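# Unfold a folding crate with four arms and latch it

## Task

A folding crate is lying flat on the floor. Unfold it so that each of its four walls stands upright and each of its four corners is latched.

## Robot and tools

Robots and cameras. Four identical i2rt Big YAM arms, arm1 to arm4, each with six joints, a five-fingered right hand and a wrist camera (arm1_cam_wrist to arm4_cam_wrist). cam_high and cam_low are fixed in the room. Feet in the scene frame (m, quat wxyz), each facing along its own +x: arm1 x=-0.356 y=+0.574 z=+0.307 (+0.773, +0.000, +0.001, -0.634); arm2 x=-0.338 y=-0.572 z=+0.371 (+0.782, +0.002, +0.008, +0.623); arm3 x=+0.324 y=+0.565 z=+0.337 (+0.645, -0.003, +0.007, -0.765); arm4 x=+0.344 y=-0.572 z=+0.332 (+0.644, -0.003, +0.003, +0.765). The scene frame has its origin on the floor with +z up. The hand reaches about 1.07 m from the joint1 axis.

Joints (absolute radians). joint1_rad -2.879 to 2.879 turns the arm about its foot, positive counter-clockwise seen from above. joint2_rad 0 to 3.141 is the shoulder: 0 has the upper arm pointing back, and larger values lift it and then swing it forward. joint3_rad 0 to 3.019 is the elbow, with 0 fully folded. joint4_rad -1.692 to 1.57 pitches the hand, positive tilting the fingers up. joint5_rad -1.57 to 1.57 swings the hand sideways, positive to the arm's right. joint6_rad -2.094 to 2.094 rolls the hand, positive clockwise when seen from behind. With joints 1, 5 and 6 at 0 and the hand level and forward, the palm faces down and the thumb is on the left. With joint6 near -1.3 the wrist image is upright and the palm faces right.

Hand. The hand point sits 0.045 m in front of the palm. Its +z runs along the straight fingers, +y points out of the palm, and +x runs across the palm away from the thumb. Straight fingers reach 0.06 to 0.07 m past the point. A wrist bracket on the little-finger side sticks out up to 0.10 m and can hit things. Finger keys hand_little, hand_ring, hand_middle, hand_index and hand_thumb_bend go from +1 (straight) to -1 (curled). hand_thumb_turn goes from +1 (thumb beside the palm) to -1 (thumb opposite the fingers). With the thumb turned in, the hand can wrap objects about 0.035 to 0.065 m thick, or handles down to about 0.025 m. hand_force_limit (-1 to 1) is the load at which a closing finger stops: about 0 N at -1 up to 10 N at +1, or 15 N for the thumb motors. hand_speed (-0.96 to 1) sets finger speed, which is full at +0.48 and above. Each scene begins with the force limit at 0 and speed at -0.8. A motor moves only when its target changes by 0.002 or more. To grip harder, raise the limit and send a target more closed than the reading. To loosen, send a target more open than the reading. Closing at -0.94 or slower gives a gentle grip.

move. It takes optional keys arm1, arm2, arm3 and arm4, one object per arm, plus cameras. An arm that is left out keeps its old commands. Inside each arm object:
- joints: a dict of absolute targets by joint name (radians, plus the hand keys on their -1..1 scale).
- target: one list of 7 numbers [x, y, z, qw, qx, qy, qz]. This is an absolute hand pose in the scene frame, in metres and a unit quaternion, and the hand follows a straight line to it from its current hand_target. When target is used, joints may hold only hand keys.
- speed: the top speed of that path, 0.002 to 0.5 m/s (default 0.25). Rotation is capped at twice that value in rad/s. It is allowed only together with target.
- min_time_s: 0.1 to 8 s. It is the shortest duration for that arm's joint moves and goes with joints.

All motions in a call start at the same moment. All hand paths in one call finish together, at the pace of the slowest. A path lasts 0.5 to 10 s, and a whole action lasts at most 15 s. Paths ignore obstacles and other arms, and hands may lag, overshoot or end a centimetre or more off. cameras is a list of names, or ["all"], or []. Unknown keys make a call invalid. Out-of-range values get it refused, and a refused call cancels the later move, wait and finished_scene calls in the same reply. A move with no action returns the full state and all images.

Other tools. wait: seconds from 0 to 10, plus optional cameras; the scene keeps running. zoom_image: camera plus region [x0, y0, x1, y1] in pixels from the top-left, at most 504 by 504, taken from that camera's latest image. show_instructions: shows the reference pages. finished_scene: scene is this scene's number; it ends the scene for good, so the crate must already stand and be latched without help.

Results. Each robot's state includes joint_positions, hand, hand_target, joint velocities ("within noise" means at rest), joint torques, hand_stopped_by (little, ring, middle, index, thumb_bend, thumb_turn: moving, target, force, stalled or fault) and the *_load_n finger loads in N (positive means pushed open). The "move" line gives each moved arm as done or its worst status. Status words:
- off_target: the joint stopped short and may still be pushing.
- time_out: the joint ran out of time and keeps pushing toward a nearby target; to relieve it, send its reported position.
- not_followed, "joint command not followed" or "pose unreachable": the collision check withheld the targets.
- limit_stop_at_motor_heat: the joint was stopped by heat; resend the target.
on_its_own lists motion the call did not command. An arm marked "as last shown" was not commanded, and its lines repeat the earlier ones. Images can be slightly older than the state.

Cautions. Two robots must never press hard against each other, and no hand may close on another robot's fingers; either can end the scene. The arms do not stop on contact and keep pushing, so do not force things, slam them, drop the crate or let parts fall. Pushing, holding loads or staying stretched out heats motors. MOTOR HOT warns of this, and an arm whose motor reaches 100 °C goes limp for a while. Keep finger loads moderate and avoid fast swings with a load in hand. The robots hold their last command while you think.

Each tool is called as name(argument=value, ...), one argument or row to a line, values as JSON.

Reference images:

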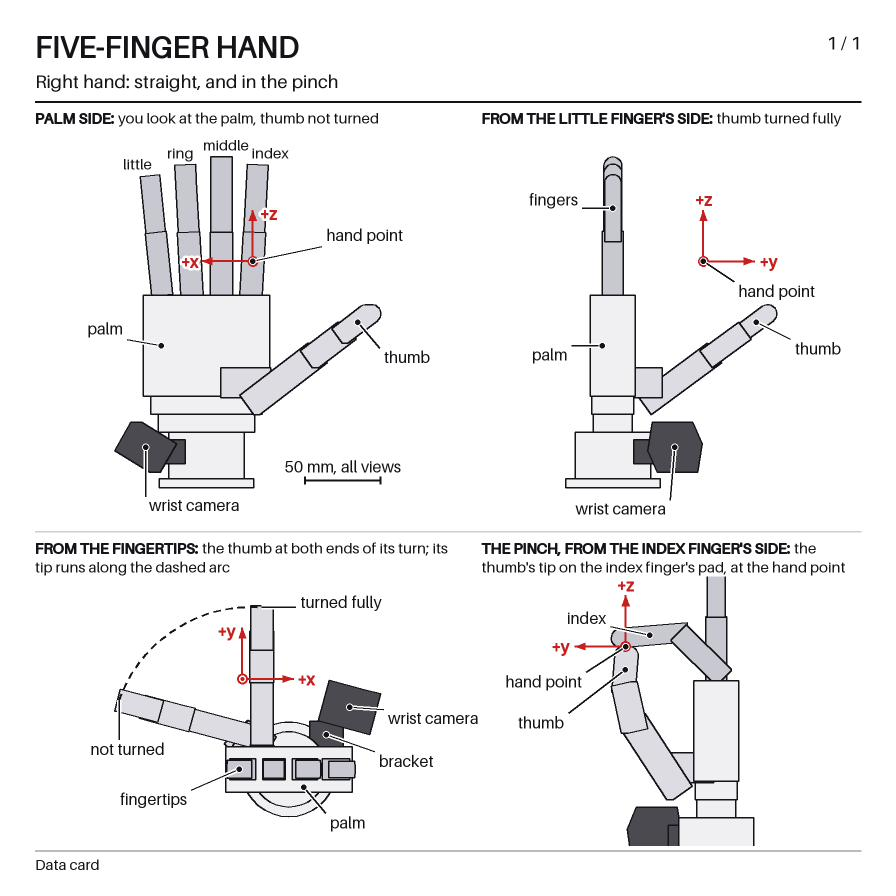

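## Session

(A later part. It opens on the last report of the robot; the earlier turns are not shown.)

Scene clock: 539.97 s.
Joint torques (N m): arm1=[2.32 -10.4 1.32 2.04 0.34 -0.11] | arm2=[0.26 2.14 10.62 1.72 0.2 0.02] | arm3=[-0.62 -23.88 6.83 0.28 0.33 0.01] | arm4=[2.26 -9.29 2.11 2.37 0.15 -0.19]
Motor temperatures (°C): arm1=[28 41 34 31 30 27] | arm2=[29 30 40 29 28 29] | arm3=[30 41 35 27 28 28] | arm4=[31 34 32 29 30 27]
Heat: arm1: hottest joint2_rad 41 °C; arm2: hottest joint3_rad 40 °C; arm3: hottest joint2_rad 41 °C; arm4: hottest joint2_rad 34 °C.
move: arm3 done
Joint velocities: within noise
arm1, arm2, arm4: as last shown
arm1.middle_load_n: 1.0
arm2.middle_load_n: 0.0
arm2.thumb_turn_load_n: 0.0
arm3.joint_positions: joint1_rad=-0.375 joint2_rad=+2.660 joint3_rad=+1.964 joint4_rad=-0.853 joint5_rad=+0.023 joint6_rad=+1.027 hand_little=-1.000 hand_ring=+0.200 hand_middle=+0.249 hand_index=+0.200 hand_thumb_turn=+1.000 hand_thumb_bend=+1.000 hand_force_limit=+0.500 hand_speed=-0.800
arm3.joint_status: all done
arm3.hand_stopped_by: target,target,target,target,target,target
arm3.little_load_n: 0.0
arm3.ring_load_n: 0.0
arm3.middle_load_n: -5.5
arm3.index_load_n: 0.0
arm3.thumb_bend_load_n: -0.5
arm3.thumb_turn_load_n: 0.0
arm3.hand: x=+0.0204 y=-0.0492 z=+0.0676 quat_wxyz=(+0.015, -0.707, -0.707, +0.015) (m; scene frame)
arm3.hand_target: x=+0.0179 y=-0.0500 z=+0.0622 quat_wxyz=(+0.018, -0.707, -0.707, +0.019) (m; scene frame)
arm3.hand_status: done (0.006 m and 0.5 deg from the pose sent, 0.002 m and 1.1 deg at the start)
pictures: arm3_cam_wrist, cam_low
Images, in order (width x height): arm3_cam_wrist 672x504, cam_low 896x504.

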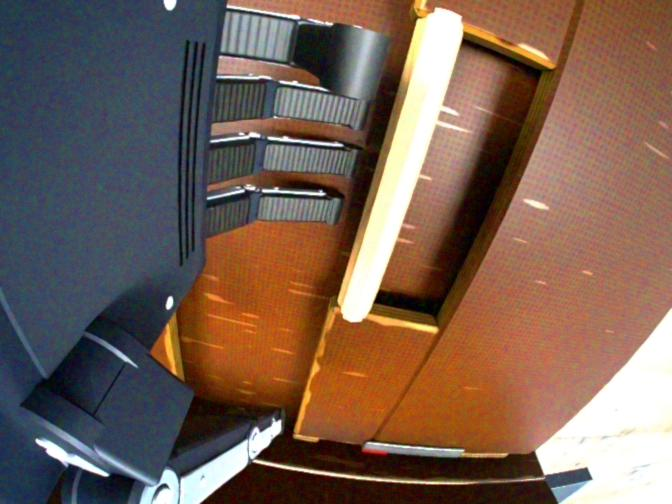

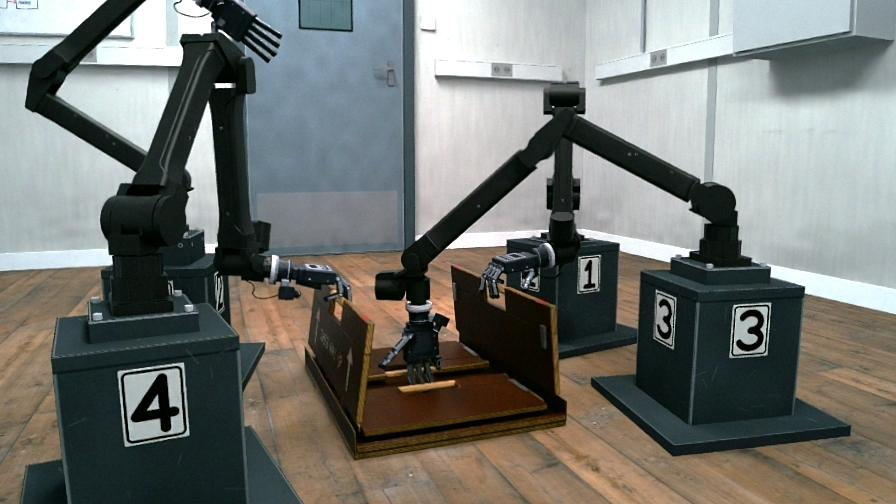

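move(
  arm3={"target": [0.032, -0.050, 0.062, -0.0185, 0.7069, 0.7069, -0.0185], "speed": 0.1},
)

move(
  arm3={"joints": {"hand_ring": -0.2, "hand_middle": -0.2, "hand_index": -0.2}},
  cameras=["arm3_cam_wrist", "cam_low"],
)

zoom_image(
  camera="cam_low",
  region=[340, 300, 500, 430],
)

Scene clock: 547.47 s.
Joint torques (N m): arm1=[2.32 -10.34 1.36 2.06 0.34 -0.11] | arm2=[-0.09 2.37 10.8 1.72 0.25 -0.01] | arm3=[0.67 -24.18 5 0.34 0.15 0.1] | arm4=[2.26 -9.35 2.1 2.37 0.15 -0.19]
Motor temperatures (°C): arm1=[27 41 34 31 30 27] | arm2=[29 30 40 29 28 29] | arm3=[30 42 35 27 29 28] | arm4=[31 34 32 29 30 27]
Heat: arm1: hottest joint2_rad 41 °C; arm2: hottest joint3_rad 40 °C; arm3: hottest joint2_rad 42 °C; arm4: hottest joint2_rad 34 °C.
move: arm3 off_target
Joint velocities: within noise
arm1, arm2, arm4: as last shown
arm1.middle_load_n: 0.5
arm1.thumb_turn_load_n: -0.5
arm3.joint_positions: joint1_rad=-0.372 joint2_rad=+2.652 joint3_rad=+1.945 joint4_rad=-0.837 joint5_rad=+0.027 joint6_rad=+1.035 hand_little=-1.000 hand_ring=+0.200 hand_middle=+0.249 hand_index=+0.200 hand_thumb_turn=+1.000 hand_thumb_bend=+1.000 hand_force_limit=+0.500 hand_speed=-0.800
arm3.joint_status: not commanded
arm3.hand_stopped_by: target,target,target,target,target,target
arm3.little_load_n: 0.0
arm3.ring_load_n: 0.0
arm3.middle_load_n: -2.0
arm3.index_load_n: 0.5
arm3.thumb_bend_load_n: 0.0
arm3.thumb_turn_load_n: 0.5
arm3.hand: x=+0.0220 y=-0.0487 z=+0.0676 quat_wxyz=(+0.016, -0.709, -0.705, +0.019) (m; scene frame)
arm3.hand_target: x=+0.0319 y=-0.0498 z=+0.0621 quat_wxyz=(+0.018, -0.707, -0.707, +0.018) (m; scene frame)
arm3.hand_status: off_target (0.011 m and 0.4 deg from the pose sent, 0.013 m and 0.5 deg at the start)
pictures: none

Scene clock: 548.67 s.
Joint torques (N m): arm1=[2.32 -10.4 1.33 2.04 0.34 -0.11] | arm2=[-0.21 2.55 10.61 1.72 0.18 -0.01] | arm3=[0.44 -24.06 5.82 -0.03 -0.58 0.11] | arm4=[2.2 -9.29 2.11 2.39 0.15 -0.2]
Motor temperatures (°C): arm1=[27 41 34 31 30 27] | arm2=[29 30 40 29 28 29] | arm3=[30 41 35 27 29 28] | arm4=[31 34 32 29 30 27]
Heat: arm1: hottest joint2_rad 41 °C; arm2: hottest joint3_rad 40 °C; arm3: hottest joint2_rad 41 °C; arm4: hottest joint2_rad 34 °C.
move: arm3 off_target
Joint velocities: within noise
arm1, arm2, arm4: as last shown
arm1.thumb_turn_load_n: 0.0
arm3.joint_positions: joint1_rad=-0.371 joint2_rad=+2.652 joint3_rad=+1.937 joint4_rad=-0.827 joint5_rad=+0.043 joint6_rad=+1.036 hand_little=-1.000 hand_ring=-0.200 hand_middle=-0.025 hand_index=-0.200 hand_thumb_turn=+1.000 hand_thumb_bend=+1.000 hand_force_limit=+0.500 hand_speed=-0.800
arm3.joint_status: hand_middle off_target (ended at -0.025, target -0.200); the others done
arm3.hand_stopped_by: target,target,force,target,target,target
arm3.little_load_n: 0.0
arm3.ring_load_n: 0.0
arm3.middle_load_n: 7.5
arm3.index_load_n: 0.0
arm3.thumb_bend_load_n: 0.0
arm3.thumb_turn_load_n: 0.0
arm3.hand: x=+0.0205 y=-0.0458 z=+0.0640 quat_wxyz=(+0.024, -0.709, -0.704, +0.022) (m; scene frame)
arm3.hand_target: x=+0.0318 y=-0.0498 z=+0.0621 quat_wxyz=(+0.019, -0.707, -0.707, +0.018) (m; scene frame)
arm3.hand_status: not commanded
arm4.thumb_turn_load_n: -0.5
pictures: arm3_cam_wrist, cam_low
Images, in order (width x height): arm3_cam_wrist 672x504, cam_low 896x504.

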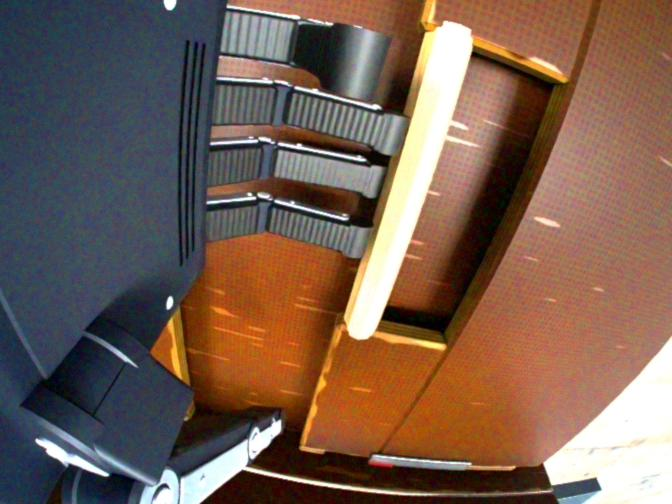

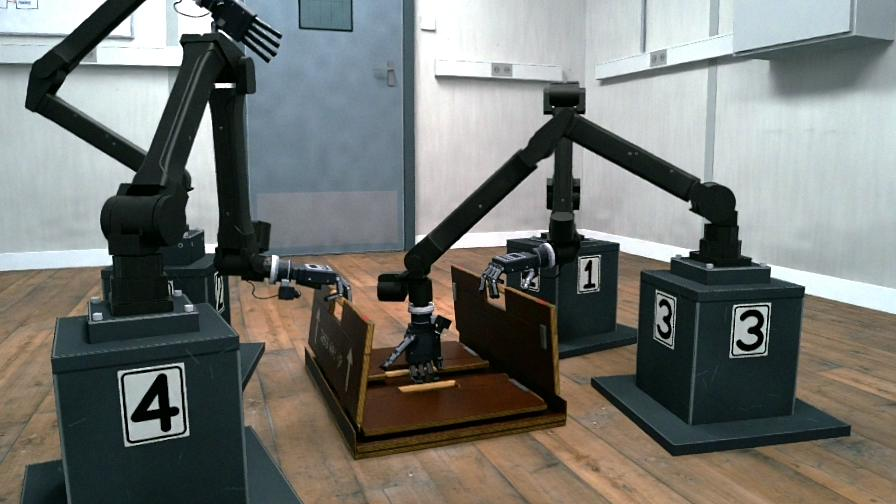

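Scaled by 3.150 from the camera's 896x504 image, which has a finer 1280x720 frame.

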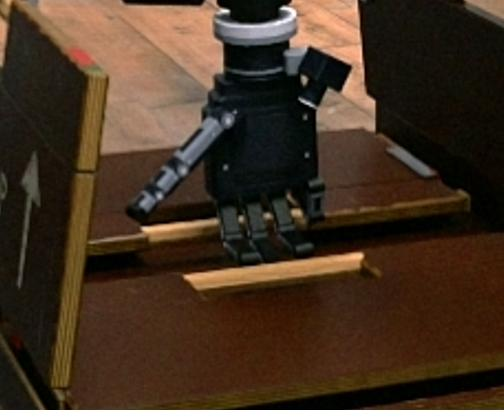

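move(
  arm3={"target": [0.006, -0.050, 0.055, -0.0185, 0.7069, 0.7069, -0.0185], "speed": 0.12, "joints": {"hand_ring": -0.2, "hand_middle": -0.2, "hand_index": -0.2}},
)

move(
  arm3={"target": [0.002, -0.050, 0.018, -0.0185, 0.7069, 0.7069, -0.0185], "speed": 0.1},
)

move(
  arm3={"target": [0.050, -0.050, 0.020, -0.0185, 0.7069, 0.7069, -0.0185], "speed": 0.1},
)

move(
  arm3={"target": [0.030, -0.050, 0.090, -0.0185, 0.7069, 0.7069, -0.0185], "speed": 0.12},
  cameras=["arm3_cam_wrist", "cam_low"],
)

zoom_image(
  camera="cam_low",
  region=[290, 240, 590, 470],
)

Scene clock: 558.23 s.
Joint torques (N m): arm1=[2.2 -10.4 1.33 2.04 0.34 -0.12] | arm2=[-0.15 2.61 10.78 1.74 0.17 -0.04] | arm3=[-1.03 -21.71 9.01 -0.42 -0.15 -0.06] | arm4=[2.2 -9.41 2.11 2.36 0.15 -0.19]
Motor temperatures (°C): arm1=[27 41 34 31 30 27] | arm2=[29 30 40 29 28 29] | arm3=[30 42 35 27 29 28] | arm4=[31 34 32 29 30 27]
Heat: arm1: hottest joint2_rad 41 °C; arm2: hottest joint3_rad 40 °C; arm3: hottest joint2_rad 42 °C; arm4: hottest joint2_rad 34 °C.
move: arm3 off_target
Joint velocities: within noise
arm1, arm4: as last shown
arm2.joint_positions: joint1_rad=+0.133 joint2_rad=+0.587 joint3_rad=+1.353 joint4_rad=-1.409 joint5_rad=+0.095 joint6_rad=-1.025 hand_little=+1.000 hand_ring=+1.000 hand_middle=+1.000 hand_index=+1.000 hand_thumb_turn=+1.000 hand_thumb_bend=+1.000 hand_force_limit=+0.000 hand_speed=-0.800
arm2.joint_status: not commanded
arm2.hand_stopped_by: target,target,target,target,target,target
arm2.little_load_n: 0.0
arm2.ring_load_n: 0.0
arm2.middle_load_n: 0.0
arm2.index_load_n: 0.0
arm2.thumb_bend_load_n: 0.0
arm2.thumb_turn_load_n: 0.0
arm2.hand: x=-0.2592 y=-0.3782 z=+0.8263 quat_wxyz=(-0.357, +0.811, +0.381, +0.266) (m; scene frame)
arm2.hand_target: x=-0.2591 y=-0.3787 z=+0.8372 quat_wxyz=(-0.367, +0.805, +0.378, +0.272) (m; scene frame)
arm2.hand_status: not commanded
arm3.joint_positions: joint1_rad=-0.378 joint2_rad=+2.668 joint3_rad=+1.979 joint4_rad=-0.844 joint5_rad=+0.033 joint6_rad=+1.020 hand_little=-1.000 hand_ring=-0.200 hand_middle=-0.025 hand_index=-0.200 hand_thumb_turn=+1.000 hand_thumb_bend=+1.000 hand_force_limit=+0.500 hand_speed=-0.800
arm3.joint_status: hand_middle off_target (ended at -0.025, target -0.200); the others done
arm3.hand_stopped_by: target,target,force,target,target,target
arm3.little_load_n: 0.0
arm3.ring_load_n: 0.0
arm3.middle_load_n: 0.0
arm3.index_load_n: 0.0
arm3.thumb_bend_load_n: 0.0
arm3.thumb_turn_load_n: 0.0
arm3.hand: x=+0.0134 y=-0.0528 z=+0.0662 quat_wxyz=(+0.018, -0.706, -0.708, +0.024) (m; scene frame)
arm3.hand_target: x=+0.0063 y=-0.0495 z=+0.0552 quat_wxyz=(+0.018, -0.707, -0.707, +0.019) (m; scene frame)
arm3.hand_status: off_target (0.014 m and 0.7 deg from the pose sent, 0.018 m and 0.8 deg at the start)
pictures: none

Scene clock: 559.37 s.
Joint torques (N m): arm1=[2.26 -10.34 1.35 2.03 0.34 -0.11] | arm2=[-0.15 2.32 10.67 1.68 0.23 -0.03] | arm3=[-1.2 -20.19 9.5 0.65 0.26 0.22] | arm4=[2.2 -9.29 2.13 2.39 0.14 -0.19]
Motor temperatures (°C): arm1=[27 41 34 31 30 27] | arm2=[29 30 40 29 28 29] | arm3=[30 42 35 27 29 28] | arm4=[31 34 32 29 30 27]
Heat: arm1: hottest joint2_rad 41 °C; arm2: hottest joint3_rad 40 °C; arm3: hottest joint2_rad 42 °C; arm4: hottest joint2_rad 34 °C.
move: arm3 off_target
Joint velocities: within noise
arm1.joint_positions: joint1_rad=+0.863 joint2_rad=+2.112 joint3_rad=+0.700 joint4_rad=+1.136 joint5_rad=+1.057 joint6_rad=+0.269 hand_little=-1.000 hand_ring=+0.096 hand_middle=-0.199 hand_index=-0.218 hand_thumb_turn=+1.000 hand_thumb_bend=+1.000 hand_force_limit=+0.000 hand_speed=-0.800
arm1.joint_status: not commanded
arm1.hand_stopped_by: target,force,force,force,target,target
arm1.little_load_n: 0.0
arm1.ring_load_n: 0.0
arm1.middle_load_n: 0.5
arm1.index_load_n: 0.0
arm1.thumb_bend_load_n: 0.0
arm1.thumb_turn_load_n: -0.5
arm1.hand: x=+0.0277 y=+0.1901 z=+0.2442 quat_wxyz=(-0.004, -0.015, -0.753, +0.658) (m; scene frame)
arm1.hand_target: x=+0.0278 y=+0.1999 z=+0.2352 quat_wxyz=(+0.000, +0.000, -0.755, +0.656) (m; scene frame)
arm1.hand_status: not commanded
arm2, arm4: as last shown
arm2.little_load_n: -0.5
arm3.joint_positions: joint1_rad=-0.382 joint2_rad=+2.715 joint3_rad=+2.024 joint4_rad=-0.850 joint5_rad=+0.023 joint6_rad=+0.991 hand_little=-1.000 hand_ring=-0.200 hand_middle=-0.026 hand_index=-0.200 hand_thumb_turn=+1.000 hand_thumb_bend=+1.000 hand_force_limit=+0.500 hand_speed=-0.800
arm3.joint_status: not commanded
arm3.hand_stopped_by: target,target,force,target,target,target
arm3.little_load_n: 0.0
arm3.ring_load_n: 0.0
arm3.middle_load_n: -11.5
arm3.index_load_n: 0.0
arm3.thumb_bend_load_n: -0.5
arm3.thumb_turn_load_n: 0.0
arm3.hand: x=+0.0121 y=-0.0525 z=+0.0485 quat_wxyz=(+0.015, -0.697, -0.717, +0.019) (m; scene frame)
arm3.hand_target: x=+0.0032 y=-0.0482 z=+0.0195 quat_wxyz=(+0.018, -0.707, -0.707, +0.019) (m; scene frame)
arm3.hand_status: off_target (0.032 m and 1.7 deg from the pose sent, 0.050 m and 0.7 deg at the start)
arm4.thumb_turn_load_n: 0.0
pictures: none

Scene clock: 560.57 s.
Joint torques (N m): arm1=[2.32 -10.4 1.32 2.07 0.35 -0.12] | arm2=[-0.62 2.37 10.66 1.62 0.2 0.02] | arm3=[2.2 -21.48 4.34 0.66 -0.24 0.25] | arm4=[2.26 -9.35 2.11 2.39 0.14 -0.19]
Motor temperatures (°C): arm1=[27 41 34 31 30 27] | arm2=[29 30 40 29 28 29] | arm3=[30 42 35 27 29 28] | arm4=[31 34 32 29 30 27]
Heat: arm1: hottest joint2_rad 41 °C; arm2: hottest joint3_rad 40 °C; arm3: hottest joint2_rad 42 °C; arm4: hottest joint2_rad 34 °C.
move: arm3 off_target
Joint velocities: within noise
arm1, arm2, arm4: as last shown
arm1.middle_load_n: 1.0
arm1.thumb_turn_load_n: 0.0
arm2.little_load_n: 0.0
arm3.joint_positions: joint1_rad=-0.372 joint2_rad=+2.683 joint3_rad=+1.950 joint4_rad=-0.781 joint5_rad=+0.037 joint6_rad=+1.047 hand_little=-1.000 hand_ring=-0.200 hand_middle=-0.026 hand_index=-0.200 hand_thumb_turn=+1.000 hand_thumb_bend=+1.000 hand_force_limit=+0.500 hand_speed=-0.800
arm3.joint_status: not commanded
arm3.hand_stopped_by: target,target,force,target,target,target
arm3.little_load_n: 0.0
arm3.ring_load_n: 0.0
arm3.middle_load_n: -7.5
arm3.index_load_n: 0.5
arm3.thumb_bend_load_n: 0.0
arm3.thumb_turn_load_n: 0.0
arm3.hand: x=+0.0169 y=-0.0522 z=+0.0482 quat_wxyz=(+0.018, -0.713, -0.700, +0.035) (m; scene frame)
arm3.hand_target: x=+0.0495 y=-0.0481 z=+0.0213 quat_wxyz=(+0.019, -0.707, -0.707, +0.018) (m; scene frame)
arm3.hand_status: off_target (0.044 m and 2.2 deg from the pose sent, 0.047 m and 1.7 deg at the start)
pictures: none

Scene clock: 561.73 s.
Joint torques (N m): arm1=[2.26 -10.4 1.35 2.06 0.34 -0.11] | arm2=[-0.15 2.2 10.69 1.74 0.24 -0.02] | arm3=[-0.09 -27.11 5.16 -1.1 -0.52 -0.11] | arm4=[2.26 -9.35 2.15 2.39 0.14 -0.19]
Motor temperatures (°C): arm1=[27 41 34 31 30 27] | arm2=[29 30 40 29 28 29] | arm3=[30 42 35 27 29 28] | arm4=[31 34 32 29 30 27]
Heat: arm1: hottest joint2_rad 41 °C; arm2: hottest joint3_rad 40 °C; arm3: hottest joint2_rad 42 °C; arm4: hottest joint2_rad 34 °C.
move: arm3 off_target
Joint velocities: within noise
arm1, arm2: as last shown
arm1.middle_load_n: 0.5
arm1.thumb_turn_load_n: -0.5
arm3.joint_positions: joint1_rad=-0.369 joint2_rad=+2.639 joint3_rad=+1.923 joint4_rad=-0.823 joint5_rad=+0.042 joint6_rad=+1.052 hand_little=-1.000 hand_ring=-0.200 hand_middle=-0.024 hand_index=-0.200 hand_thumb_turn=+1.000 hand_thumb_bend=+1.000 hand_force_limit=+0.500 hand_speed=-0.800
arm3.joint_status: not commanded
arm3.hand_stopped_by: target,target,force,target,target,target
arm3.little_load_n: 0.0
arm3.ring_load_n: 0.0
arm3.middle_load_n: 8.0
arm3.index_load_n: 0.0
arm3.thumb_bend_load_n: 0.0
arm3.thumb_turn_load_n: 0.0
arm3.hand: x=+0.0219 y=-0.0467 z=+0.0687 quat_wxyz=(+0.023, -0.714, -0.699, +0.023) (m; scene frame)
arm3.hand_target: x=+0.0299 y=-0.0503 z=+0.0894 quat_wxyz=(+0.018, -0.707, -0.707, +0.019) (m; scene frame)
arm3.hand_status: off_target (0.023 m and 1.4 deg from the pose sent, 0.044 m and 2.2 deg at the start)
arm4.joint_positions: joint1_rad=+0.917 joint2_rad=+2.191 joint3_rad=+0.723 joint4_rad=+1.181 joint5_rad=+1.087 joint6_rad=+0.266 hand_little=-1.000 hand_ring=-0.006 hand_middle=-0.043 hand_index=-0.079 hand_thumb_turn=+1.000 hand_thumb_bend=+1.000 hand_force_limit=+0.000 hand_speed=-0.800
arm4.joint_status: not commanded
arm4.hand_stopped_by: target,force,force,force,target,target
arm4.little_load_n: 0.0
arm4.ring_load_n: 0.0
arm4.middle_load_n: 0.0
arm4.index_load_n: 1.0
arm4.thumb_bend_load_n: 0.0
arm4.thumb_turn_load_n: 0.0
arm4.hand: x=-0.0447 y=-0.1980 z=+0.2413 quat_wxyz=(-0.656, +0.755, -0.010, +0.003) (m; scene frame)
arm4.hand_target: x=-0.0479 y=-0.2049 z=+0.2352 quat_wxyz=(-0.656, +0.755, +0.000, +0.000) (m; scene frame)
arm4.hand_status: not commanded
pictures: arm3_cam_wrist, cam_low
Images, in order (width x height): arm3_cam_wrist 672x504, cam_low 896x504.

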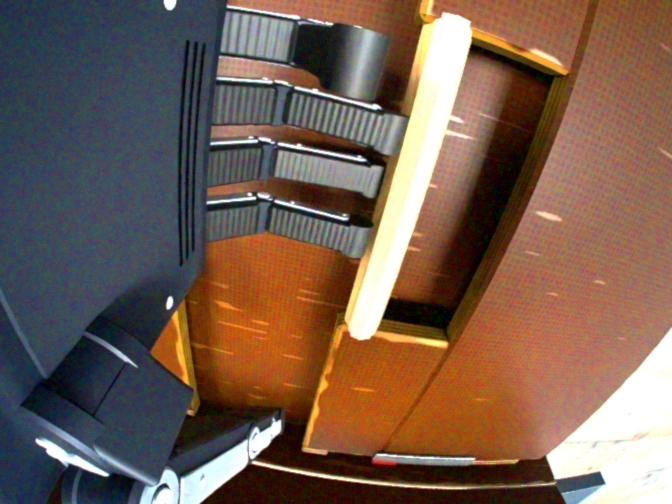

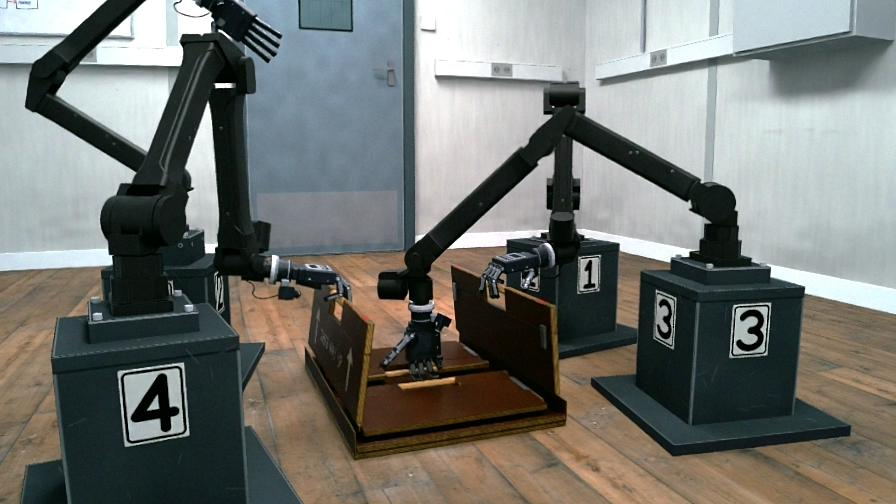

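Scaled by 1.680 from the camera's 896x504 image, which has a finer 1280x720 frame.

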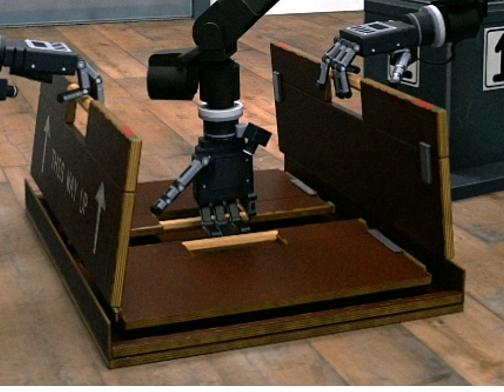

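zoom_image(
  camera="arm3_cam_wrist",
  region=[200, 0, 600, 400],
)

zoom_image(
  camera="cam_low",
  region=[380, 340, 480, 420],
)

Scaled by 1.260 from the camera's 672x504 image, which has a finer 960x720 frame.

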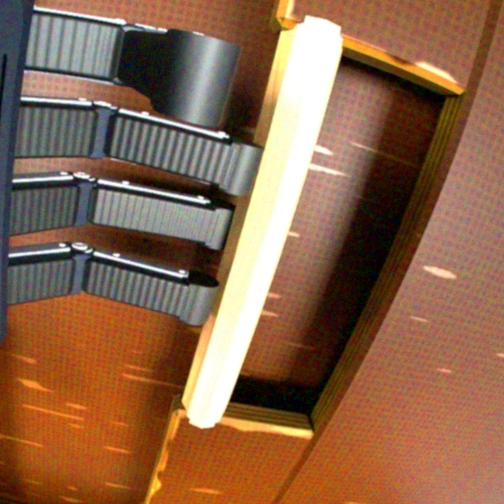

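Scaled by 5.040 from the camera's 896x504 image, which has a finer 1280x720 frame.

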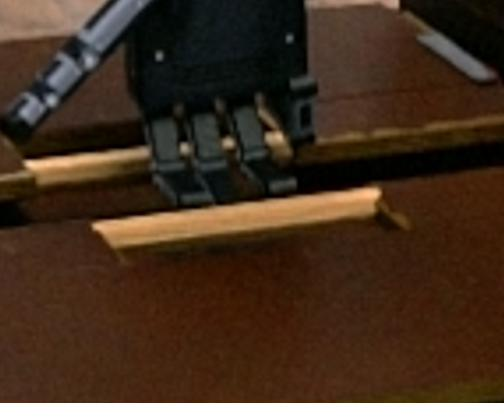

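move(
  arm3={"target": [0.032, -0.050, 0.115, -0.0185, 0.7069, 0.7069, -0.0185], "speed": 0.12},
  cameras=["arm3_cam_wrist", "cam_low"],
)

zoom_image(
  camera="cam_low",
  region=[340, 300, 500, 430],
)

Scene clock: 578.47 s.
Joint torques (N m): arm1=[2.2 -10.46 1.33 2.04 0.34 -0.12] | arm2=[0.09 2.02 10.73 1.63 0.24 -0.01] | arm3=[0.09 -25.64 5.87 -0.39 -0.11 -0.08] | arm4=[2.26 -9.35 2.14 2.39 0.15 -0.19]
Motor temperatures (°C): arm1=[27 41 34 31 30 27] | arm2=[29 30 40 29 28 29] | arm3=[30 46 35 27 29 28] | arm4=[31 34 32 29 30 27]
Heat: arm1: hottest joint2_rad 41 °C; arm2: hottest joint3_rad 40 °C; arm3: hottest joint2_rad 46 °C; arm4: hottest joint2_rad 34 °C.
move: arm3 done
Joint velocities: within noise
arm1, arm2, arm4: as last shown
arm2.little_load_n: 0.5
arm3.joint_positions: joint1_rad=-0.366 joint2_rad=+2.566 joint3_rad=+1.894 joint4_rad=-0.870 joint5_rad=+0.033 joint6_rad=+1.051 hand_little=-1.000 hand_ring=-0.200 hand_middle=-0.025 hand_index=-0.200 hand_thumb_turn=+1.000 hand_thumb_bend=+1.000 hand_force_limit=+0.500 hand_speed=-0.800
arm3.joint_status: not commanded
arm3.hand_stopped_by: target,target,force,target,target,target
arm3.little_load_n: 0.0
arm3.ring_load_n: 0.0
arm3.middle_load_n: 0.5
arm3.index_load_n: 0.0
arm3.thumb_bend_load_n: 0.0
arm3.thumb_turn_load_n: 0.0
arm3.hand: x=+0.0259 y=-0.0486 z=+0.1081 quat_wxyz=(+0.019, -0.713, -0.701, +0.020) (m; scene frame)
arm3.hand_target: x=+0.0318 y=-0.0501 z=+0.1150 quat_wxyz=(+0.018, -0.707, -0.707, +0.019) (m; scene frame)
arm3.hand_status: done (0.009 m and 1.0 deg from the pose sent, 0.048 m and 1.4 deg at the start)
arm4.hand_target: x=-0.0478 y=-0.2049 z=+0.2352 quat_wxyz=(-0.656, +0.755, +0.000, +0.000) (m; scene frame)
pictures: arm3_cam_wrist, cam_low
Images, in order (width x height): arm3_cam_wrist 672x504, cam_low 896x504.

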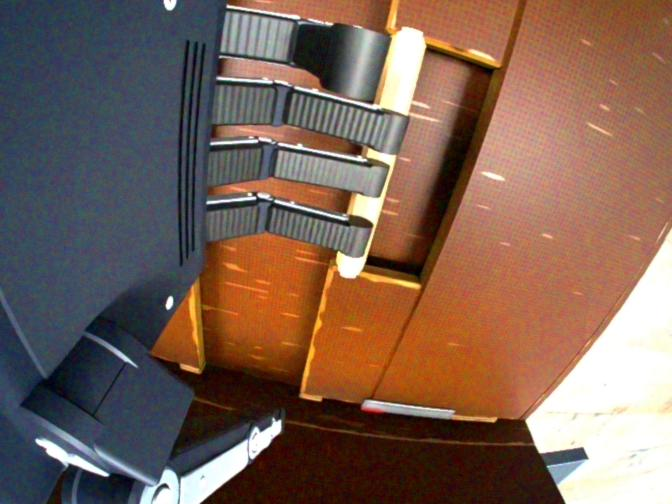

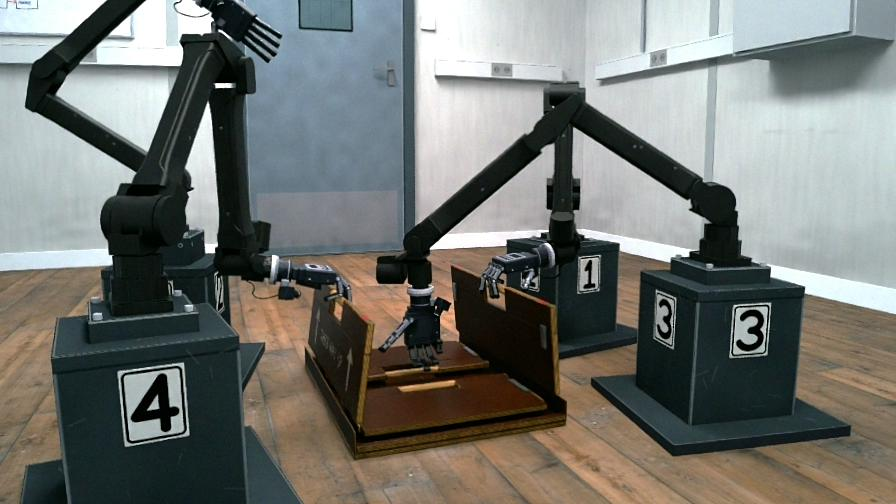

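Scaled by 3.150 from the camera's 896x504 image, which has a finer 1280x720 frame.

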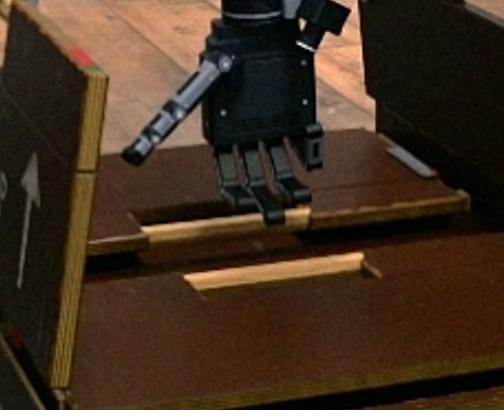

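move(
  arm3={"target": [0.005, -0.050, 0.095, 0.0923, 0.7011, 0.7011, 0.0923], "speed": 0.15, "joints": {"hand_ring": 0.3, "hand_middle": 0.3, "hand_index": 0.3}},
)

move(
  arm3={"target": [0.003, -0.050, 0.062, 0.0923, 0.7011, 0.7011, 0.0923], "speed": 0.1},
  cameras=["arm3_cam_wrist", "cam_low"],
)

zoom_image(
  camera="arm3_cam_wrist",
  region=[200, 0, 600, 400],
)

Scene clock: 622.90 s.
Joint torques (N m): arm1=[2.2 -10.46 1.33 2.06 0.34 -0.12] | arm2=[-0.09 2.08 10.66 1.65 0.19 -0.02] | arm3=[-0.79 -23.06 9.72 -0.73 -0.35 -0.08] | arm4=[2.2 -9.35 2.11 2.4 0.15 -0.19]
Motor temperatures (°C): arm1=[27 41 34 31 30 27] | arm2=[29 30 40 29 28 29] | arm3=[30 47 35 27 28 28] | arm4=[30 34 32 29 30 27]
Heat: arm1: hottest joint2_rad 41 °C; arm2: hottest joint3_rad 40 °C; arm3: hottest joint2_rad 47 °C; arm4: hottest joint2_rad 34 °C.
move: arm3 off_target
Joint velocities: within noise
arm1, arm2, arm4: as last shown
arm1.thumb_turn_load_n: 0.0
arm2.little_load_n: 0.0
arm3.joint_positions: joint1_rad=-0.450 joint2_rad=+2.780 joint3_rad=+2.265 joint4_rad=-1.206 joint5_rad=-0.222 joint6_rad=+0.932 hand_little=-1.000 hand_ring=+0.300 hand_middle=+0.300 hand_index=+0.300 hand_thumb_turn=+1.000 hand_thumb_bend=+1.000 hand_force_limit=+0.500 hand_speed=-0.800
arm3.joint_status: all done
arm3.hand_stopped_by: target,target,target,target,target,target
arm3.little_load_n: 0.0
arm3.ring_load_n: 0.0
arm3.middle_load_n: 0.0
arm3.index_load_n: 0.0
arm3.thumb_bend_load_n: 0.0
arm3.thumb_turn_load_n: 0.0
arm3.hand: x=+0.0110 y=-0.0526 z=+0.1053 quat_wxyz=(-0.091, -0.701, -0.702, -0.088) (m; scene frame)
arm3.hand_target: x=+0.0052 y=-0.0497 z=+0.0952 quat_wxyz=(-0.092, -0.701, -0.701, -0.092) (m; scene frame)
arm3.hand_status: off_target (0.012 m and 0.5 deg from the pose sent, 0.025 m and 18.2 deg at the start)
pictures: none

Scene clock: 624.13 s.
Joint torques (N m): arm1=[2.2 -10.34 1.32 2.09 0.35 -0.11] | arm2=[0.03 2.43 10.55 1.87 0.23 -0.01] | arm3=[-0.91 -23.53 9.59 -0.35 -0.25 -0.05] | arm4=[2.2 -9.29 2.11 2.37 0.14 -0.19]
Motor temperatures (°C): arm1=[27 41 34 31 30 27] | arm2=[29 30 40 29 28 29] | arm3=[30 47 35 27 28 28] | arm4=[30 34 32 29 30 27]
Heat: arm1: hottest joint2_rad 41 °C; arm2: hottest joint3_rad 40 °C; arm3: hottest joint2_rad 47 °C; arm4: hottest joint2_rad 34 °C.
move: arm3 off_target
Joint velocities: within noise
arm1, arm2, arm4: as last shown
arm1.middle_load_n: 1.0
arm1.thumb_turn_load_n: -0.5
arm3.joint_positions: joint1_rad=-0.453 joint2_rad=+2.855 joint3_rad=+2.329 joint4_rad=-1.206 joint5_rad=-0.224 joint6_rad=+0.929 hand_little=-1.000 hand_ring=+0.300 hand_middle=+0.300 hand_index=+0.300 hand_thumb_turn=+1.000 hand_thumb_bend=+1.000 hand_force_limit=+0.500 hand_speed=-0.800
arm3.joint_status: not commanded
arm3.hand_stopped_by: target,target,target,target,target,target
arm3.little_load_n: 0.0
arm3.ring_load_n: 0.0
arm3.middle_load_n: 0.0
arm3.index_load_n: 0.0
arm3.thumb_bend_load_n: 0.0
arm3.thumb_turn_load_n: 0.0
arm3.hand: x=+0.0093 y=-0.0511 z=+0.0742 quat_wxyz=(-0.091, -0.701, -0.701, -0.093) (m; scene frame)
arm3.hand_target: x=+0.0032 y=-0.0496 z=+0.0624 quat_wxyz=(-0.092, -0.701, -0.701, -0.092) (m; scene frame)
arm3.hand_status: off_target (0.014 m and 0.2 deg from the pose sent, 0.044 m and 0.5 deg at the start)
arm4.index_load_n: 1.5
pictures: arm3_cam_wrist, cam_low
Images, in order (width x height): arm3_cam_wrist 672x504, cam_low 896x504.

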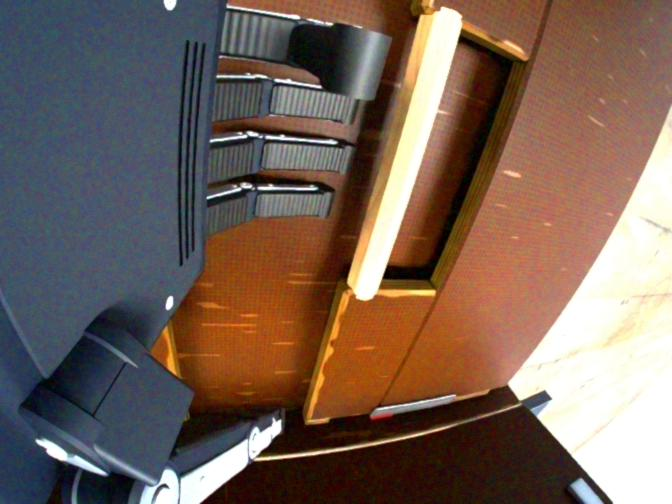

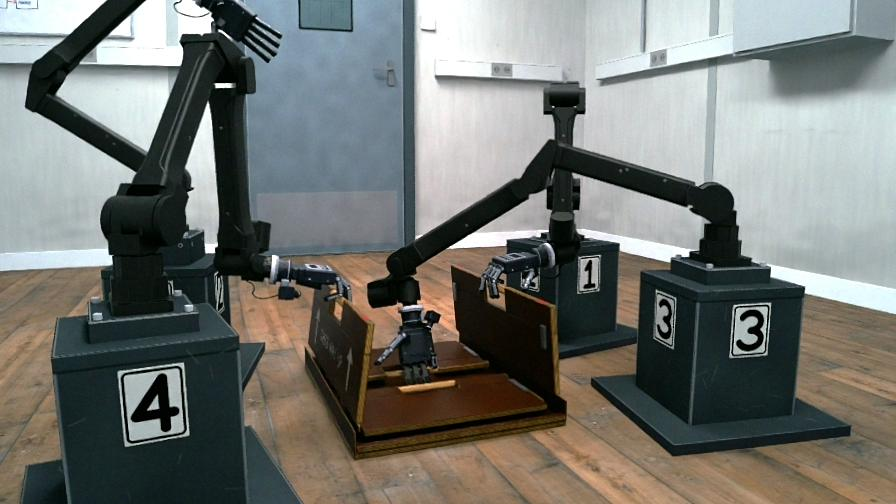

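Scaled by 1.260 from the camera's 672x504 image, which has a finer 960x720 frame.

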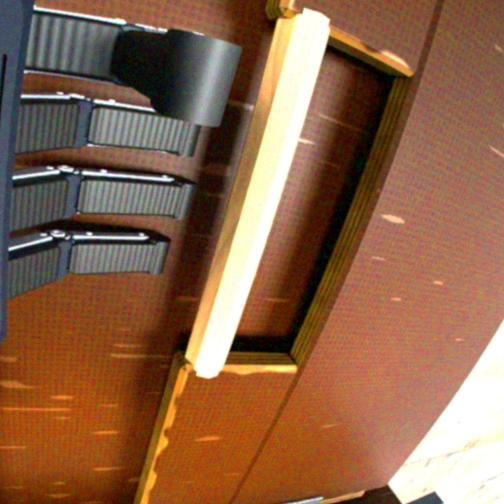

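move(
  arm3={"target": [0.006, -0.050, 0.050, 0.0923, 0.7011, 0.7011, 0.0923], "speed": 0.08},
)

move(
  arm3={"target": [0.050, -0.050, 0.054, 0.0923, 0.7011, 0.7011, 0.0923], "speed": 0.08},
  cameras=["arm3_cam_wrist", "cam_low"],
)

zoom_image(
  camera="arm3_cam_wrist",
  region=[200, 0, 600, 400],
)

zoom_image(
  camera="cam_low",
  region=[380, 340, 480, 420],
)

Scene clock: 629.43 s.
Joint torques (N m): arm1=[2.2 -10.4 1.33 2.06 0.35 -0.11] | arm2=[-0.03 1.79 10.62 1.78 0.2 0] | arm3=[-0.97 -21.83 9.39 0.16 -0.27 -0.02] | arm4=[2.26 -9.29 2.11 2.4 0.14 -0.18]
Motor temperatures (°C): arm1=[27 41 34 31 30 27] | arm2=[29 30 40 29 28 29] | arm3=[30 47 35 27 29 28] | arm4=[30 34 32 29 30 27]
Heat: arm1: hottest joint2_rad 41 °C; arm2: hottest joint3_rad 40 °C; arm3: hottest joint2_rad 47 °C; arm4: hottest joint2_rad 34 °C.
move: arm3 off_target
Joint velocities: within noise
arm1, arm2, arm4: as last shown
arm1.middle_load_n: 0.5
arm1.thumb_turn_load_n: 0.0
arm3.joint_positions: joint1_rad=-0.453 joint2_rad=+2.861 joint3_rad=+2.336 joint4_rad=-1.206 joint5_rad=-0.224 joint6_rad=+0.929 hand_little=-1.000 hand_ring=+0.300 hand_middle=+0.300 hand_index=+0.300 hand_thumb_turn=+1.000 hand_thumb_bend=+1.000 hand_force_limit=+0.500 hand_speed=-0.800
arm3.joint_status: not commanded
arm3.hand_stopped_by: target,target,target,target,target,target
arm3.little_load_n: 0.0
arm3.ring_load_n: 0.0
arm3.middle_load_n: -3.0
arm3.index_load_n: 0.0
arm3.thumb_bend_load_n: -0.5
arm3.thumb_turn_load_n: 0.0
arm3.hand: x=+0.0091 y=-0.0513 z=+0.0717 quat_wxyz=(-0.091, -0.701, -0.701, -0.093) (m; scene frame)
arm3.hand_target: x=+0.0065 y=-0.0491 z=+0.0506 quat_wxyz=(-0.092, -0.701, -0.701, -0.092) (m; scene frame)
arm3.hand_status: off_target (0.022 m and 0.2 deg from the pose sent, 0.024 m and 0.2 deg at the start)
arm4.middle_load_n: -0.5
arm4.index_load_n: 1.0
pictures: none

Scene clock: 630.67 s.
Joint torques (N m): arm1=[2.26 -10.4 1.35 2.07 0.35 -0.11] | arm2=[-0.79 2.14 10.74 1.59 0.24 0] | arm3=[1.9 -24.35 4.83 0.05 -0.37 0.13] | arm4=[2.26 -9.41 2.14 2.4 0.14 -0.19]
Motor temperatures (°C): arm1=[27 41 34 31 30 27] | arm2=[29 30 40 29 28 29] | arm3=[30 47 35 27 29 28] | arm4=[30 34 32 29 30 27]
Heat: arm1: hottest joint2_rad 41 °C; arm2: hottest joint3_rad 40 °C; arm3: hottest joint2_rad 47 °C; arm4: hottest joint2_rad 34 °C.
move: arm3 off_target
Joint velocities: within noise
arm1, arm4: as last shown
arm1.thumb_turn_load_n: -0.5
arm2.joint_positions: joint1_rad=+0.133 joint2_rad=+0.587 joint3_rad=+1.353 joint4_rad=-1.409 joint5_rad=+0.095 joint6_rad=-1.025 hand_little=+1.000 hand_ring=+1.000 hand_middle=+1.000 hand_index=+1.000 hand_thumb_turn=+1.000 hand_thumb_bend=+1.000 hand_force_limit=+0.000 hand_speed=-0.800
arm2.joint_status: not commanded
arm2.hand_stopped_by: target,target,target,target,target,target
arm2.little_load_n: 0.0
arm2.ring_load_n: 0.0
arm2.middle_load_n: 0.0
arm2.index_load_n: 0.0
arm2.thumb_bend_load_n: 0.0
arm2.thumb_turn_load_n: 0.0
arm2.hand: x=-0.2592 y=-0.3782 z=+0.8263 quat_wxyz=(-0.357, +0.811, +0.381, +0.266) (m; scene frame)
arm2.hand_target: x=-0.2591 y=-0.3787 z=+0.8372 quat_wxyz=(-0.367, +0.805, +0.378, +0.272) (m; scene frame)
arm2.hand_status: not commanded
arm3.joint_positions: joint1_rad=-0.442 joint2_rad=+2.793 joint3_rad=+2.189 joint4_rad=-1.089 joint5_rad=-0.229 joint6_rad=+0.966 hand_little=-1.000 hand_ring=+0.300 hand_middle=+0.300 hand_index=+0.300 hand_thumb_turn=+1.000 hand_thumb_bend=+1.000 hand_force_limit=+0.500 hand_speed=-0.800
arm3.joint_status: not commanded
arm3.hand_stopped_by: target,target,target,target,target,target
arm3.little_load_n: 0.0
arm3.ring_load_n: 0.0
arm3.middle_load_n: -2.5
arm3.index_load_n: 0.0
arm3.thumb_bend_load_n: 0.0
arm3.thumb_turn_load_n: 0.0
arm3.hand: x=+0.0212 y=-0.0495 z=+0.0713 quat_wxyz=(-0.095, -0.709, -0.694, -0.077) (m; scene frame)
arm3.hand_target: x=+0.0495 y=-0.0489 z=+0.0545 quat_wxyz=(-0.092, -0.701, -0.701, -0.092) (m; scene frame)
arm3.hand_status: off_target (0.034 m and 2.2 deg from the pose sent, 0.044 m and 0.2 deg at the start)
arm4.middle_load_n: 0.0
arm4.thumb_turn_load_n: -0.5
pictures: arm3_cam_wrist, cam_low
Images, in order (width x height): arm3_cam_wrist 672x504, cam_low 896x504.

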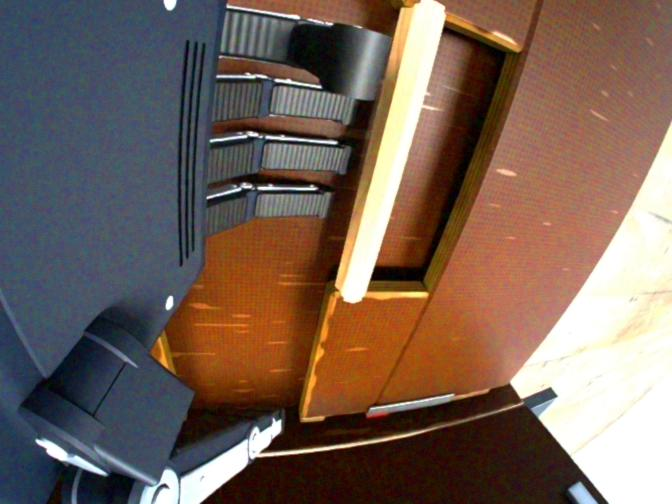

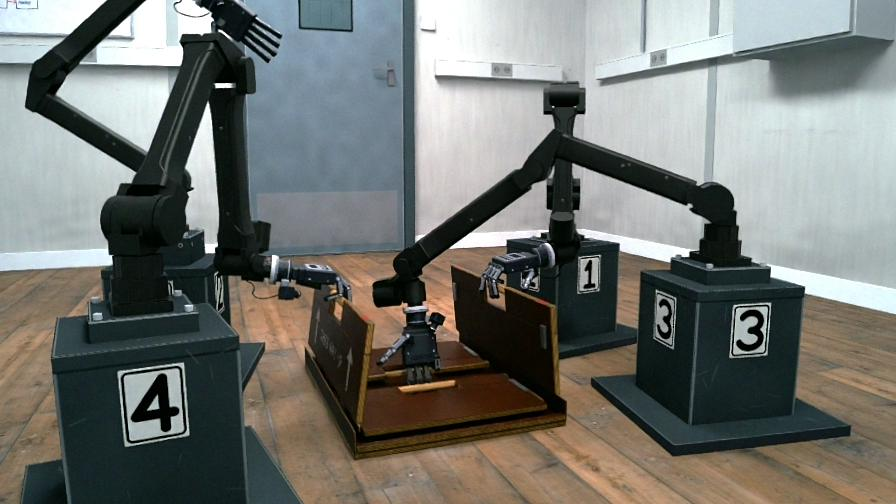

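Scaled by 1.260 from the camera's 672x504 image, which has a finer 960x720 frame.

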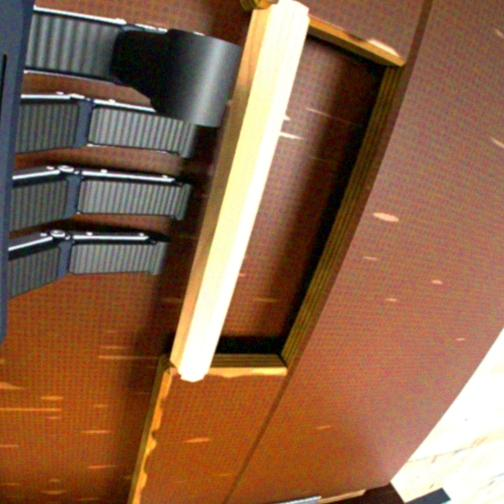

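Scaled by 5.040 from the camera's 896x504 image, which has a finer 1280x720 frame.

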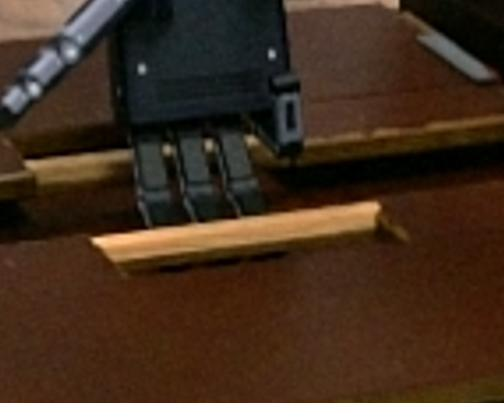

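move(
  arm3={"target": [0.070, -0.050, 0.062, 0.0923, 0.7011, 0.7011, 0.0923], "speed": 0.08},
  cameras=["arm3_cam_wrist", "cam_low"],
)

zoom_image(
  camera="arm3_cam_wrist",
  region=[200, 0, 600, 400],
)

zoom_image(
  camera="cam_low",
  region=[380, 340, 480, 420],
)

Scene clock: 635.97 s.
Joint torques (N m): arm1=[2.2 -10.34 1.33 2.07 0.34 -0.12] | arm2=[-0.32 2.08 10.67 1.7 0.2 -0.02] | arm3=[2.14 -24.53 4.42 -0.42 -0.73 0.15] | arm4=[2.2 -9.47 2.13 2.4 0.14 -0.19]
Motor temperatures (°C): arm1=[27 41 34 31 30 27] | arm2=[29 30 40 29 28 29] | arm3=[30 47 35 27 29 28] | arm4=[30 34 32 29 30 27]
Heat: arm1: hottest joint2_rad 41 °C; arm2: hottest joint3_rad 40 °C; arm3: hottest joint2_rad 47 °C; arm4: hottest joint2_rad 34 °C.
move: arm3 off_target
Joint velocities: within noise
arm1.joint_positions: joint1_rad=+0.863 joint2_rad=+2.112 joint3_rad=+0.700 joint4_rad=+1.136 joint5_rad=+1.057 joint6_rad=+0.269 hand_little=-1.000 hand_ring=+0.096 hand_middle=-0.199 hand_index=-0.218 hand_thumb_turn=+1.000 hand_thumb_bend=+1.000 hand_force_limit=+0.000 hand_speed=-0.800
arm1.joint_status: not commanded
arm1.hand_stopped_by: target,force,force,force,target,target
arm1.little_load_n: 0.0
arm1.ring_load_n: 0.0
arm1.middle_load_n: 0.5
arm1.index_load_n: 0.0
arm1.thumb_bend_load_n: 0.0
arm1.thumb_turn_load_n: -0.5
arm1.hand: x=+0.0277 y=+0.1901 z=+0.2442 quat_wxyz=(-0.004, -0.015, -0.753, +0.658) (m; scene frame)
arm1.hand_target: x=+0.0278 y=+0.1999 z=+0.2352 quat_wxyz=(+0.000, +0.000, -0.755, +0.656) (m; scene frame)
arm1.hand_status: not commanded
arm2, arm4: as last shown
arm3.joint_positions: joint1_rad=-0.425 joint2_rad=+2.755 joint3_rad=+2.111 joint4_rad=-1.038 joint5_rad=-0.224 joint6_rad=+0.988 hand_little=-1.000 hand_ring=+0.300 hand_middle=+0.300 hand_index=+0.300 hand_thumb_turn=+1.000 hand_thumb_bend=+1.000 hand_force_limit=+0.500 hand_speed=-0.800
arm3.joint_status: not commanded
arm3.hand_stopped_by: target,target,target,target,target,target
arm3.little_load_n: 0.0
arm3.ring_load_n: 3.5
arm3.middle_load_n: -1.5
arm3.index_load_n: 0.0
arm3.thumb_bend_load_n: 0.0
arm3.thumb_turn_load_n: 0.0
arm3.hand: x=+0.0357 y=-0.0476 z=+0.0715 quat_wxyz=(-0.092, -0.711, -0.693, -0.073) (m; scene frame)
arm3.hand_target: x=+0.0693 y=-0.0491 z=+0.0622 quat_wxyz=(-0.092, -0.701, -0.701, -0.092) (m; scene frame)
arm3.hand_status: off_target (0.036 m and 2.6 deg from the pose sent, 0.050 m and 2.2 deg at the start)
arm4.thumb_turn_load_n: 0.0
pictures: arm3_cam_wrist, cam_low
Images, in order (width x height): arm3_cam_wrist 672x504, cam_low 896x504.

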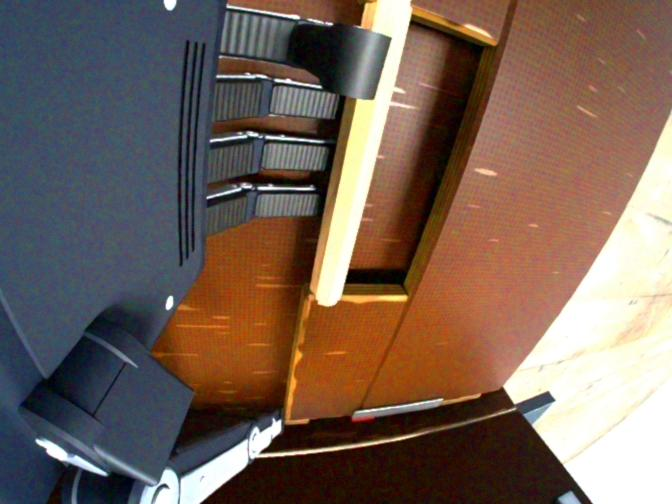

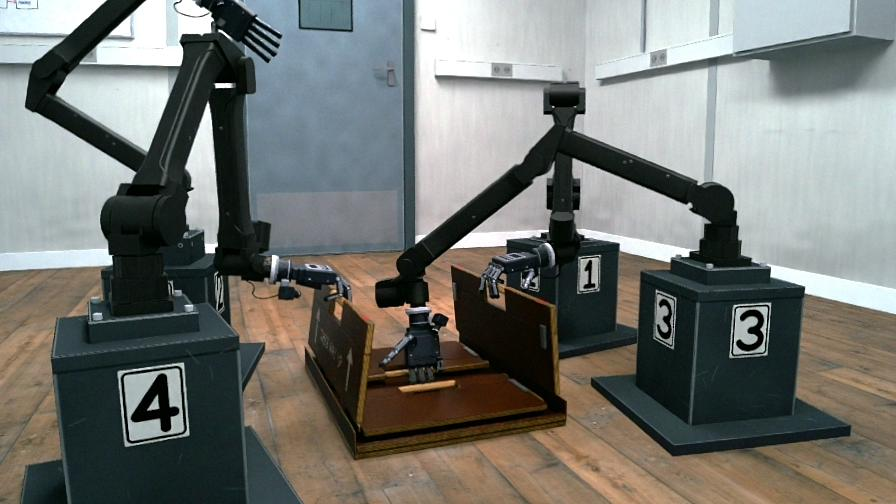

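Scaled by 1.260 from the camera's 672x504 image, which has a finer 960x720 frame.

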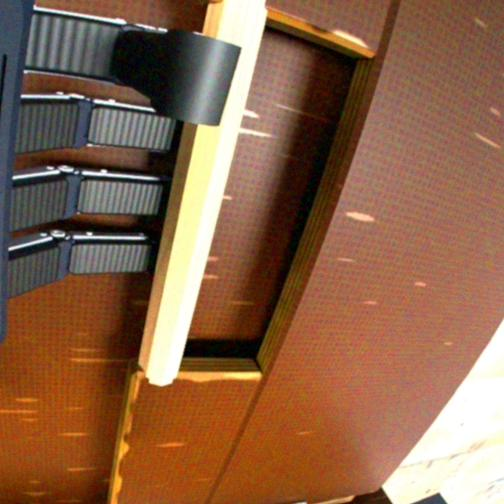

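Scaled by 5.040 from the camera's 896x504 image, which has a finer 1280x720 frame.

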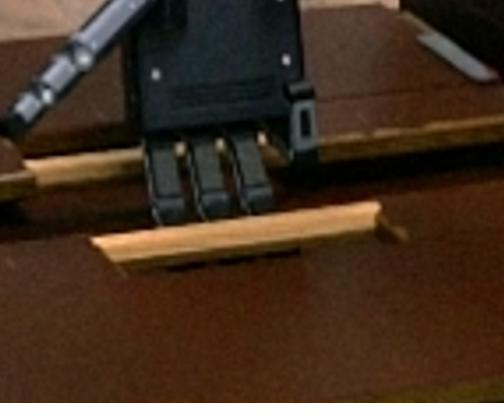

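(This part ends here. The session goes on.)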